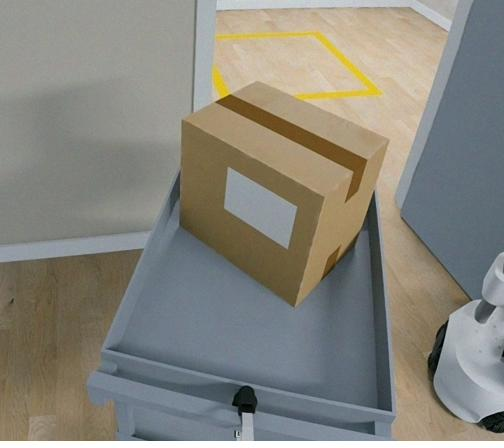

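>>> move --blocking false --r2 '{"base": {"translate_m": 0.029, "strafe_m": 0.085}, "pace": "slow"}' --cameras '[]'

>>> wait --seconds 4 --cameras '[]'

>>> move --blocking false --r2 '{"joints": {"gripper_m": 0.05, "wrist_yaw_rad": -0.15}}' --cameras '[]'

>>> wait --seconds 3 --cameras '["r2_head_camera", "r2_wrist_camera"]'

Scene clock: 1654.13 s.
move: r2 moving
r1.base_odometry: x=-1.547 y=+1.675 heading=+2.128
r1.turned_by_wheels: +0.000
r1.turned_by_imu: +0.000
r1.base_tilt: forward=-1.6 right=+1.3
r1.lidar_m: 1.23 4.92 3.78 0.25 0.25 0.25 0.25 0.39 3.83 1.17 0.60 0.69
r1.base_status: not commanded
r1.joint_positions: lift_m=+0.127 arm_m=+0.000 wrist_yaw_rad=+3.089 wrist_pitch_rad=+0.002 wrist_roll_rad=+0.000 gripper_m=+0.056
r1.joint_status: not commanded
r1.measured_speeds: translate_m=+0.000 strafe_m=+0.000 rotate_rad=+0.000 lift_m=+0.000 arm_m=+0.000 wrist_yaw_rad=+0.000 wrist_pitch_rad=+0.000 wrist_roll_rad=+0.000
r1.motor_effort: lift_m=+20(20) arm_m=+4(4) wheel_0=-8(9) wheel_1=+5(5) wheel_2=+1(1)
r1.servo_current: wrist_yaw_rad=39(59) wrist_pitch_rad=46(46) wrist_roll_rad=52(52) gripper_m=39(46)
r1.contact_limits: translate_m 0.7
r1.hand_pose: x=-0.1126 y=+0.1024 z=+0.3046 quat_wxyz=(+0.026, -0.001, +0.000, +1.000) (m; r1's base frame)
r1.wrist_depth_mm: 136 138 359 291 246 213 193 / 109 138 347 291 248 217 195 / 115 139 294 293 249 213 195 / 135 152 340 296 250 215 195 / 138 473 364 297 249 214 195 / 1008 473 193 297 197 216 196 / 759 459 355 143 245 208 195
r2.base_odometry: x=-0.554 y=-2.999 heading=-2.220
r2.turned_by_wheels: -0.001
r2.turned_by_imu: +0.000
r2.base_tilt: forward=-0.7 right=+0.1
r2.lidar_m: 0.42 1.58 1.60 1.47 1.50 1.92 4.11 4.32 3.53 3.27 0.51 0.39
r2.base_status: translate_m moving; strafe_m moving
r2.joint_positions: lift_m=+0.690 arm_m=+0.000 wrist_yaw_rad=-0.153 wrist_pitch_rad=+0.008 wrist_roll_rad=+1.568 gripper_m=+0.001
r2.joint_status: not commanded
r2.measured_speeds: translate_m=+0.017 strafe_m=+0.048 rotate_rad=-0.001 lift_m=+0.000 arm_m=+0.000 wrist_yaw_rad=+0.000 wrist_pitch_rad=+0.000 wrist_roll_rad=+0.000
r2.motor_effort: lift_m=+21(21) arm_m=+4(4) wheel_0=-9(12) wheel_1=+8(8) wheel_2=-8(10)
r2.servo_current: wrist_yaw_rad=46(52) wrist_pitch_rad=46(52) wrist_roll_rad=52(52) gripper_m=59(65)
r2.hand_pose: x=+0.4426 y=-0.1303 z=+0.8657 quat_wxyz=(+0.706, +0.704, -0.051, -0.057) (m; r2's base frame)
r2.wrist_depth_mm: 1618 - - 155 211 1537 - / - - 580 159 218 798 - / - 500 459 165 224 820 - / - - 484 227 230 831 - / - 569 554 174 236 - - / - - 187 177 184 - - / - 115 - - - - 488
pictures: none
No camera images: "cameras" was empty.

Scene clock: 1655.80 s.
earlier move: r2 done
r1.base_odometry: x=-1.547 y=+1.675 heading=+2.128
r1.turned_by_wheels: +0.000
r1.turned_by_imu: +0.000
r1.base_tilt: forward=-1.6 right=+1.3
r1.lidar_m: 1.30 4.92 3.78 0.25 0.25 0.25 0.25 0.37 3.82 1.20 0.64 0.74
r1.base_status: not commanded
r1.joint_positions: lift_m=+0.127 arm_m=+0.000 wrist_yaw_rad=+3.089 wrist_pitch_rad=+0.002 wrist_roll_rad=+0.000 gripper_m=+0.056
r1.joint_status: not commanded
r1.measured_speeds: translate_m=+0.000 strafe_m=+0.000 rotate_rad=+0.000 lift_m=+0.000 arm_m=+0.000 wrist_yaw_rad=+0.000 wrist_pitch_rad=+0.000 wrist_roll_rad=+0.000
r1.motor_effort: lift_m=+20(20) arm_m=+4(4) wheel_0=-8(9) wheel_1=+5(5) wheel_2=+1(1)
r1.servo_current: wrist_yaw_rad=52(59) wrist_pitch_rad=39(46) wrist_roll_rad=59(59) gripper_m=39(46)
r1.contact_limits: translate_m 0.7
r1.hand_pose: x=-0.1126 y=+0.1024 z=+0.3046 quat_wxyz=(+0.026, -0.001, +0.000, +1.000) (m; r1's base frame)
r1.wrist_depth_mm: 136 138 357 293 247 213 193 / 109 138 347 294 248 217 194 / 116 139 297 294 249 215 195 / 135 152 340 296 249 216 195 / 138 473 366 296 250 215 195 / 976 477 193 298 196 216 196 / 759 459 357 143 246 208 196
r2.base_odometry: x=-0.511 y=-3.062 heading=-2.220
r2.turned_by_wheels: +0.000
r2.turned_by_imu: +0.000
r2.base_tilt: forward=-0.6 right=+0.0
r2.lidar_m: 0.41 1.55 1.50 1.41 1.43 1.82 3.91 4.32 3.60 3.35 0.44 0.38
r2.base_status: done
r2.joint_positions: lift_m=+0.690 arm_m=+0.000 wrist_yaw_rad=-0.153 wrist_pitch_rad=+0.008 wrist_roll_rad=+1.568 gripper_m=+0.001
r2.joint_status: not commanded
r2.measured_speeds: translate_m=+0.000 strafe_m=+0.000 rotate_rad=+0.000 lift_m=+0.000 arm_m=+0.000 wrist_yaw_rad=+0.000 wrist_pitch_rad=+0.000 wrist_roll_rad=+0.000
r2.motor_effort: lift_m=+21(21) arm_m=+4(4) wheel_0=-4(12) wheel_1=+4(9) wheel_2=-8(10)
r2.servo_current: wrist_yaw_rad=39(59) wrist_pitch_rad=52(59) wrist_roll_rad=39(59) gripper_m=59(72)
r2.hand_pose: x=+0.4426 y=-0.1303 z=+0.8657 quat_wxyz=(+0.706, +0.704, -0.051, -0.057) (m; r2's base frame)
r2.wrist_depth_mm: - - 1708 140 196 - - / - - 488 145 204 - - / - 445 436 153 213 - - / - - 508 160 224 - - / - - 609 170 235 - - / - - 183 176 181 - - / - 115 - - 257 - 469
wait: 1.67 of 4 s (r2 has come to rest)
pictures: none
No camera images: "cameras" was empty.

Scene clock: 1656.30 s.
move: r2 moving
r1.base_odometry: x=-1.547 y=+1.675 heading=+2.128
r1.turned_by_wheels: +0.000
r1.turned_by_imu: +0.000
r1.base_tilt: forward=-1.6 right=+1.3
r1.lidar_m: 1.31 4.93 3.79 0.25 0.25 0.25 0.25 0.40 3.82 1.18 0.62 0.75
r1.base_status: not commanded
r1.joint_positions: lift_m=+0.127 arm_m=+0.000 wrist_yaw_rad=+3.089 wrist_pitch_rad=+0.002 wrist_roll_rad=+0.000 gripper_m=+0.056
r1.joint_status: not commanded
r1.measured_speeds: translate_m=+0.000 strafe_m=+0.000 rotate_rad=+0.000 lift_m=+0.000 arm_m=+0.000 wrist_yaw_rad=+0.000 wrist_pitch_rad=+0.000 wrist_roll_rad=+0.000
r1.motor_effort: lift_m=+20(20) arm_m=+4(4) wheel_0=-8(9) wheel_1=+4(5) wheel_2=+1(1)
r1.servo_current: wrist_yaw_rad=39(72) wrist_pitch_rad=33(52) wrist_roll_rad=52(59) gripper_m=39(46)
r1.contact_limits: translate_m 0.7
r1.hand_pose: x=-0.1126 y=+0.1024 z=+0.3046 quat_wxyz=(+0.026, -0.001, +0.000, +1.000) (m; r1's base frame)
r1.wrist_depth_mm: 136 138 357 293 247 213 193 / 109 138 347 291 248 216 194 / 116 139 294 293 249 214 195 / 135 152 340 296 249 215 195 / 138 477 362 297 250 215 196 / 991 477 193 297 197 216 196 / 778 459 357 143 246 208 195
r2.base_odometry: x=-0.511 y=-3.062 heading=-2.220
r2.turned_by_wheels: +0.000
r2.turned_by_imu: +0.000
r2.base_tilt: forward=-0.7 right=+0.1
r2.lidar_m: 0.41 1.55 1.49 1.39 1.43 1.83 3.90 4.34 3.65 3.36 0.44 0.40
r2.base_status: not commanded
r2.joint_positions: lift_m=+0.690 arm_m=+0.000 wrist_yaw_rad=-0.153 wrist_pitch_rad=+0.008 wrist_roll_rad=+1.568 gripper_m=+0.020
r2.joint_status: gripper_m moving; the others done
r2.measured_speeds: translate_m=+0.000 strafe_m=+0.000 rotate_rad=+0.001 lift_m=+0.000 arm_m=+0.000 wrist_yaw_rad=+0.000 wrist_pitch_rad=+0.000 wrist_roll_rad=+0.000
r2.motor_effort: lift_m=+21(21) arm_m=+4(4) wheel_0=-3(4) wheel_1=+4(4) wheel_2=-8(8)
r2.servo_current: wrist_yaw_rad=39(52) wrist_pitch_rad=52(52) wrist_roll_rad=52(52) gripper_m=72(85)
r2.hand_pose: x=+0.4426 y=-0.1303 z=+0.8657 quat_wxyz=(+0.706, +0.704, -0.051, -0.057) (m; r2's base frame)
r2.wrist_depth_mm: - - - 141 198 - - / - - 488 148 206 - - / - 452 439 155 214 - - / - - 512 162 225 - - / - - 597 171 236 - - / - - 179 179 188 - - / - - - - - - 473
pictures: none
No camera images: "cameras" was empty.

Scene clock: 1657.10 s.
earlier move: r2 done
r1.base_odometry: x=-1.547 y=+1.675 heading=+2.128
r1.turned_by_wheels: +0.000
r1.turned_by_imu: +0.000
r1.base_tilt: forward=-1.6 right=+1.3
r1.lidar_m: 1.30 4.94 3.75 0.25 0.25 0.27 0.25 0.40 3.82 1.18 0.62 0.75
r1.base_status: not commanded
r1.joint_positions: lift_m=+0.127 arm_m=+0.000 wrist_yaw_rad=+3.089 wrist_pitch_rad=+0.002 wrist_roll_rad=+0.000 gripper_m=+0.056
r1.joint_status: not commanded
r1.measured_speeds: translate_m=+0.000 strafe_m=+0.000 rotate_rad=+0.000 lift_m=+0.000 arm_m=+0.000 wrist_yaw_rad=+0.000 wrist_pitch_rad=+0.000 wrist_roll_rad=+0.000
r1.motor_effort: lift_m=+20(20) arm_m=+4(4) wheel_0=-9(9) wheel_1=+5(5) wheel_2=+1(1)
r1.servo_current: wrist_yaw_rad=59(72) wrist_pitch_rad=39(52) wrist_roll_rad=59(65) gripper_m=46(52)
r1.contact_limits: translate_m 0.7
r1.hand_pose: x=-0.1126 y=+0.1024 z=+0.3046 quat_wxyz=(+0.026, -0.001, +0.000, +1.000) (m; r1's base frame)
r1.wrist_depth_mm: 135 138 357 291 246 212 193 / 109 138 349 294 248 218 194 / 116 139 293 294 249 213 195 / 135 152 338 296 249 216 195 / 138 473 364 297 250 216 195 / 976 480 193 298 196 216 196 / 759 459 353 143 244 207 196
r2.base_odometry: x=-0.511 y=-3.062 heading=-2.220
r2.turned_by_wheels: +0.000
r2.turned_by_imu: +0.000
r2.base_tilt: forward=-0.7 right=+0.0
r2.lidar_m: 0.42 1.55 1.52 1.39 1.42 1.79 3.88 4.37 3.63 3.35 0.44 0.40
r2.base_status: not commanded
r2.joint_positions: lift_m=+0.690 arm_m=+0.000 wrist_yaw_rad=-0.153 wrist_pitch_rad=+0.008 wrist_roll_rad=+1.568 gripper_m=+0.050
r2.joint_status: all done
r2.measured_speeds: translate_m=+0.000 strafe_m=+0.000 rotate_rad=+0.000 lift_m=+0.000 arm_m=+0.000 wrist_yaw_rad=+0.000 wrist_pitch_rad=+0.000 wrist_roll_rad=+0.000
r2.motor_effort: lift_m=+21(21) arm_m=+5(5) wheel_0=-2(4) wheel_1=+4(5) wheel_2=-7(8)
r2.servo_current: wrist_yaw_rad=52(59) wrist_pitch_rad=52(52) wrist_roll_rad=59(59) gripper_m=52(104)
r2.hand_pose: x=+0.4426 y=-0.1303 z=+0.8657 quat_wxyz=(+0.706, +0.704, -0.051, -0.057) (m; r2's base frame)
r2.wrist_depth_mm: 1661 - - 144 199 - - / - - 484 151 207 - - / - 466 442 156 217 - - / - - 521 164 228 - - / - - 603 173 239 - - / - - 186 180 189 - - / - - - - 259 - 473
wait: 0.80 of 3 s (r2 has come to rest)
pictures: r2_head_camera, r2_wrist_camera
Images, in order (width x height): r2_head_camera 420x560, r2_wrist_camera 616x392.

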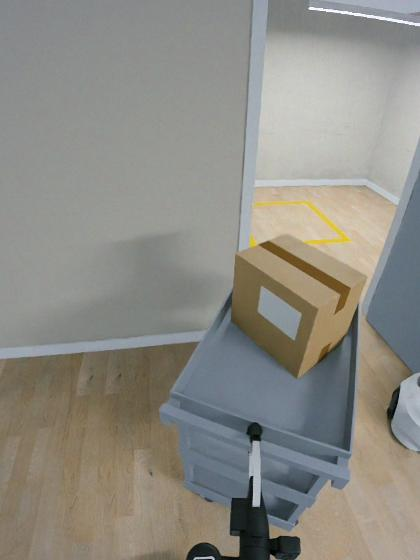

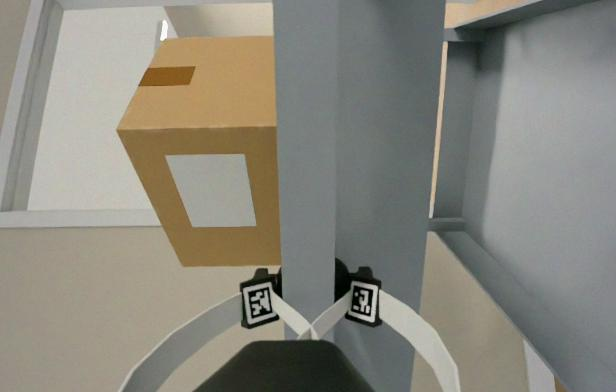

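>>> move --blocking false --r2 '{"joints": {"gripper_m": 0.0}}' --cameras '[]'

>>> wait --seconds 2 --cameras '["r2_head_camera"]'

>>> move --blocking false --r2 '{"base": {"translate_m": 0.278, "strafe_m": -0.113}, "pace": "slow"}' --cameras '[]'

>>> wait --seconds 6 --cameras '["r2_head_camera"]'

>>> zoom_image --camera "r2_head_camera" --region '[100, 180, 420, 460]'

Scene clock: 1671.83 s.
move: r2 moving
r1.base_odometry: x=-1.547 y=+1.675 heading=+2.128
r1.turned_by_wheels: +0.000
r1.turned_by_imu: +0.000
r1.base_tilt: forward=-1.6 right=+1.3
r1.lidar_m: 1.33 4.92 3.75 0.25 0.25 0.25 0.25 0.40 3.83 1.19 0.62 0.74
r1.base_status: not commanded
r1.joint_positions: lift_m=+0.127 arm_m=+0.000 wrist_yaw_rad=+3.089 wrist_pitch_rad=+0.002 wrist_roll_rad=+0.000 gripper_m=+0.056
r1.joint_status: not commanded
r1.measured_speeds: translate_m=+0.000 strafe_m=+0.000 rotate_rad=+0.000 lift_m=+0.000 arm_m=+0.000 wrist_yaw_rad=+0.000 wrist_pitch_rad=+0.000 wrist_roll_rad=+0.000
r1.motor_effort: lift_m=+20(20) arm_m=+4(4) wheel_0=-9(9) wheel_1=+5(5) wheel_2=+1(1)
r1.servo_current: wrist_yaw_rad=65(65) wrist_pitch_rad=39(52) wrist_roll_rad=52(59) gripper_m=39(46)
r1.contact_limits: translate_m 0.7
r1.hand_pose: x=-0.1126 y=+0.1024 z=+0.3046 quat_wxyz=(+0.026, -0.001, +0.000, +1.000) (m; r1's base frame)
r1.wrist_depth_mm: 136 138 359 291 247 213 193 / 109 138 349 293 247 218 194 / 116 139 296 296 249 216 195 / 135 152 340 294 248 215 195 / 137 480 362 298 248 216 195 / 991 473 193 298 196 216 196 / 759 455 357 143 245 208 196
r2.base_odometry: x=-0.511 y=-3.062 heading=-2.220
r2.turned_by_wheels: +0.000
r2.turned_by_imu: +0.000
r2.base_tilt: forward=-0.6 right=+0.1
r2.lidar_m: 0.43 1.53 1.52 1.40 1.42 1.79 3.90 4.35 3.63 3.36 0.45 0.37
r2.base_status: not commanded
r2.joint_positions: lift_m=+0.690 arm_m=+0.000 wrist_yaw_rad=-0.153 wrist_pitch_rad=+0.008 wrist_roll_rad=+1.568 gripper_m=+0.030
r2.joint_status: gripper_m moving
r2.measured_speeds: translate_m=+0.000 strafe_m=+0.000 rotate_rad=+0.000 lift_m=+0.000 arm_m=+0.000 wrist_yaw_rad=+0.000 wrist_pitch_rad=+0.000 wrist_roll_rad=+0.000
r2.motor_effort: lift_m=+21(21) arm_m=+4(4) wheel_0=-2(2) wheel_1=+4(5) wheel_2=-7(8)
r2.servo_current: wrist_yaw_rad=46(52) wrist_pitch_rad=52(52) wrist_roll_rad=59(65) gripper_m=91(104)
r2.hand_pose: x=+0.4426 y=-0.1303 z=+0.8657 quat_wxyz=(+0.706, +0.704, -0.051, -0.057) (m; r2's base frame)
r2.wrist_depth_mm: 1661 - - 144 198 - - / - - 492 150 208 - - / - 469 442 156 217 - - / - - 517 164 227 - - / - - 597 174 238 - - / - - 185 179 189 - - / - - - - 260 - 469
pictures: none
No camera images: "cameras" was empty.

Scene clock: 1672.63 s.
earlier move: r2 done
r1.base_odometry: x=-1.547 y=+1.675 heading=+2.128
r1.turned_by_wheels: +0.000
r1.turned_by_imu: +0.000
r1.base_tilt: forward=-1.6 right=+1.3
r1.lidar_m: 1.31 4.92 3.78 0.25 0.25 0.25 0.25 0.40 3.82 1.19 0.64 0.74
r1.base_status: not commanded
r1.joint_positions: lift_m=+0.127 arm_m=+0.000 wrist_yaw_rad=+3.089 wrist_pitch_rad=+0.002 wrist_roll_rad=+0.000 gripper_m=+0.056
r1.joint_status: not commanded
r1.measured_speeds: translate_m=+0.000 strafe_m=+0.000 rotate_rad=+0.000 lift_m=+0.000 arm_m=+0.000 wrist_yaw_rad=+0.000 wrist_pitch_rad=+0.000 wrist_roll_rad=+0.000
r1.motor_effort: lift_m=+20(20) arm_m=+4(4) wheel_0=-8(9) wheel_1=+5(5) wheel_2=+1(1)
r1.servo_current: wrist_yaw_rad=52(65) wrist_pitch_rad=39(52) wrist_roll_rad=59(65) gripper_m=33(46)
r1.contact_limits: translate_m 0.7
r1.hand_pose: x=-0.1126 y=+0.1024 z=+0.3046 quat_wxyz=(+0.026, -0.001, +0.000, +1.000) (m; r1's base frame)
r1.wrist_depth_mm: 135 138 357 293 247 213 193 / 109 138 345 294 247 217 194 / 116 139 296 296 248 214 195 / 135 152 340 297 250 215 195 / 138 473 364 296 250 216 196 / 991 473 193 298 197 216 196 / 759 462 355 143 245 208 196
r2.base_odometry: x=-0.511 y=-3.062 heading=-2.220
r2.turned_by_wheels: +0.000
r2.turned_by_imu: +0.000
r2.base_tilt: forward=-0.6 right=+0.1
r2.lidar_m: 0.43 1.53 1.52 1.39 1.41 1.81 3.91 4.33 3.64 3.35 0.41 0.40
r2.base_status: not commanded
r2.joint_positions: lift_m=+0.690 arm_m=+0.000 wrist_yaw_rad=-0.153 wrist_pitch_rad=+0.008 wrist_roll_rad=+1.568 gripper_m=+0.001
r2.joint_status: all done
r2.measured_speeds: translate_m=+0.000 strafe_m=+0.000 rotate_rad=+0.000 lift_m=+0.000 arm_m=+0.000 wrist_yaw_rad=+0.000 wrist_pitch_rad=+0.000 wrist_roll_rad=+0.000
r2.motor_effort: lift_m=+21(21) arm_m=+4(4) wheel_0=-2(3) wheel_1=+4(5) wheel_2=-6(8)
r2.servo_current: wrist_yaw_rad=46(52) wrist_pitch_rad=52(52) wrist_roll_rad=59(65) gripper_m=85(124)
r2.hand_pose: x=+0.4426 y=-0.1303 z=+0.8657 quat_wxyz=(+0.706, +0.704, -0.051, -0.057) (m; r2's base frame)
r2.wrist_depth_mm: - - - 140 195 - - / - - 480 147 204 - - / - 452 439 153 213 - - / - - 512 160 224 - - / - - 603 170 235 - - / - - 186 177 185 - - / - - - - 260 - 469
wait: 0.80 of 2 s (r2 has come to rest)
pictures: r2_head_camera
Images, in order (width x height): r2_head_camera 420x560.

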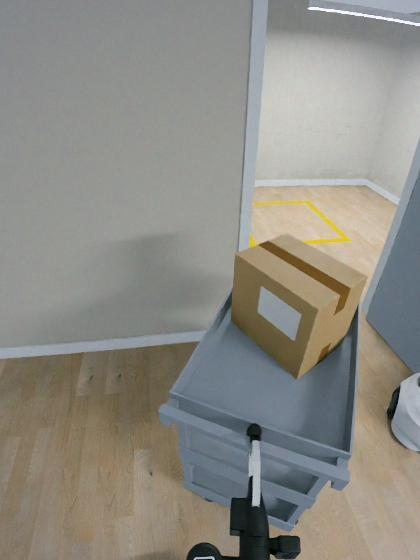

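Scene clock: 1673.13 s.
move: r2 moving
r1.base_odometry: x=-1.547 y=+1.675 heading=+2.128
r1.turned_by_wheels: +0.000
r1.turned_by_imu: +0.000
r1.base_tilt: forward=-1.6 right=+1.3
r1.lidar_m: 1.30 4.91 3.80 0.25 0.25 0.25 0.25 0.39 3.81 1.19 0.62 0.73
r1.base_status: not commanded
r1.joint_positions: lift_m=+0.127 arm_m=+0.000 wrist_yaw_rad=+3.089 wrist_pitch_rad=+0.002 wrist_roll_rad=+0.000 gripper_m=+0.056
r1.joint_status: not commanded
r1.measured_speeds: translate_m=+0.000 strafe_m=+0.000 rotate_rad=+0.000 lift_m=+0.000 arm_m=+0.000 wrist_yaw_rad=+0.000 wrist_pitch_rad=+0.000 wrist_roll_rad=+0.000
r1.motor_effort: lift_m=+20(20) arm_m=+4(4) wheel_0=-8(9) wheel_1=+4(5) wheel_2=+1(1)
r1.servo_current: wrist_yaw_rad=33(65) wrist_pitch_rad=46(46) wrist_roll_rad=26(78) gripper_m=39(46)
r1.contact_limits: translate_m 0.7
r1.hand_pose: x=-0.1126 y=+0.1024 z=+0.3046 quat_wxyz=(+0.026, -0.001, +0.000, +1.000) (m; r1's base frame)
r1.wrist_depth_mm: 136 138 357 291 247 213 193 / 109 138 347 293 247 217 194 / 116 138 296 294 249 216 195 / 135 152 342 296 248 216 195 / 138 473 364 298 251 216 196 / 991 473 193 298 196 216 196 / 768 466 355 143 245 206 196
r2.base_odometry: x=-0.523 y=-3.069 heading=-2.220
r2.turned_by_wheels: +0.000
r2.turned_by_imu: +0.000
r2.base_tilt: forward=-0.7 right=+0.1
r2.lidar_m: 0.41 1.53 1.49 1.40 1.42 1.82 3.96 4.39 3.59 3.33 0.43 0.39
r2.base_status: translate_m moving; strafe_m moving
r2.joint_positions: lift_m=+0.690 arm_m=+0.000 wrist_yaw_rad=-0.153 wrist_pitch_rad=+0.008 wrist_roll_rad=+1.568 gripper_m=+0.001
r2.joint_status: not commanded
r2.measured_speeds: translate_m=+0.049 strafe_m=-0.020 rotate_rad=+0.001 lift_m=+0.000 arm_m=+0.000 wrist_yaw_rad=+0.000 wrist_pitch_rad=+0.000 wrist_roll_rad=+0.000
r2.motor_effort: lift_m=+21(21) arm_m=+4(5) wheel_0=+8(11) wheel_1=+4(6) wheel_2=-12(12)
r2.servo_current: wrist_yaw_rad=39(52) wrist_pitch_rad=46(59) wrist_roll_rad=46(59) gripper_m=65(85)
r2.hand_pose: x=+0.4426 y=-0.1303 z=+0.8657 quat_wxyz=(+0.706, +0.704, -0.051, -0.057) (m; r2's base frame)
r2.wrist_depth_mm: - - - 138 193 - - / - - 480 144 202 - - / - 449 436 151 211 - - / - - 508 159 221 - - / - - 597 167 233 - - / - - 185 174 182 - - / - - - - - - 473
pictures: none
No camera images: "cameras" was empty.

Scene clock: 1676.83 s.
earlier move: r2 done
r1.base_odometry: x=-1.547 y=+1.675 heading=+2.128
r1.turned_by_wheels: +0.000
r1.turned_by_imu: +0.000
r1.base_tilt: forward=-1.6 right=+1.2
r1.lidar_m: 3.20 4.93 3.77 0.25 0.25 0.26 0.25 0.39 3.84 0.73 0.69 0.77
r1.base_status: not commanded
r1.joint_positions: lift_m=+0.127 arm_m=+0.000 wrist_yaw_rad=+3.089 wrist_pitch_rad=+0.002 wrist_roll_rad=+0.000 gripper_m=+0.056
r1.joint_status: not commanded
r1.measured_speeds: translate_m=+0.000 strafe_m=+0.000 rotate_rad=+0.000 lift_m=+0.000 arm_m=+0.000 wrist_yaw_rad=+0.000 wrist_pitch_rad=+0.000 wrist_roll_rad=+0.000
r1.motor_effort: lift_m=+20(20) arm_m=+4(4) wheel_0=-8(9) wheel_1=+5(5) wheel_2=+1(1)
r1.servo_current: wrist_yaw_rad=72(78) wrist_pitch_rad=46(52) wrist_roll_rad=52(78) gripper_m=46(52)
r1.contact_limits: translate_m 0.7
r1.hand_pose: x=-0.1126 y=+0.1024 z=+0.3046 quat_wxyz=(+0.026, -0.001, +0.000, +1.000) (m; r1's base frame)
r1.wrist_depth_mm: 136 138 357 293 247 213 194 / 109 138 349 291 249 217 193 / 116 138 297 294 248 214 195 / 135 151 340 293 250 216 195 / 137 469 364 297 250 216 196 / 976 477 193 297 196 216 196 / 768 462 355 143 245 207 196
r2.base_odometry: x=-0.769 y=-3.215 heading=-2.219
r2.turned_by_wheels: +0.001
r2.turned_by_imu: +0.002
r2.base_tilt: forward=-0.6 right=+0.1
r2.lidar_m: 0.41 1.28 1.64 1.53 1.56 2.01 - 4.67 3.47 3.21 1.02 0.42
r2.base_status: done
r2.joint_positions: lift_m=+0.690 arm_m=+0.000 wrist_yaw_rad=-0.149 wrist_pitch_rad=+0.008 wrist_roll_rad=+1.568 gripper_m=+0.001
r2.joint_status: not commanded
r2.measured_speeds: translate_m=+0.000 strafe_m=+0.000 rotate_rad=+0.000 lift_m=+0.000 arm_m=+0.000 wrist_yaw_rad=+0.000 wrist_pitch_rad=+0.000 wrist_roll_rad=+0.000
r2.motor_effort: lift_m=+21(21) arm_m=+4(5) wheel_0=+8(14) wheel_1=+4(8) wheel_2=-4(14)
r2.servo_current: wrist_yaw_rad=39(59) wrist_pitch_rad=46(65) wrist_roll_rad=46(65) gripper_m=65(85)
r2.hand_pose: x=+0.4430 y=-0.1294 z=+0.8657 quat_wxyz=(+0.706, +0.704, -0.050, -0.056) (m; r2's base frame)
r2.wrist_depth_mm: - - - 167 224 1618 1160 / - - - 169 228 1464 - / - - 517 171 230 831 - / - 488 466 233 234 854 - / - 521 521 175 236 842 - / - - 189 177 184 - - / - 116 - - - - -
wait: 3.70 of 6 s (r2 has come to rest)
pictures: r2_head_camera
Images, in order (width x height): r2_head_camera 420x560.

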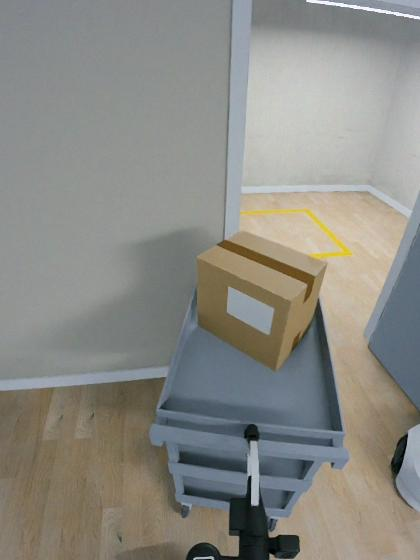

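Scaled by 1.575 from the camera's 420x560 image, which has a finer 1200x1600 frame.

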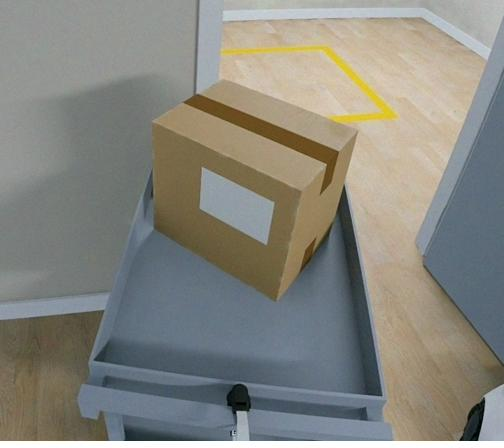

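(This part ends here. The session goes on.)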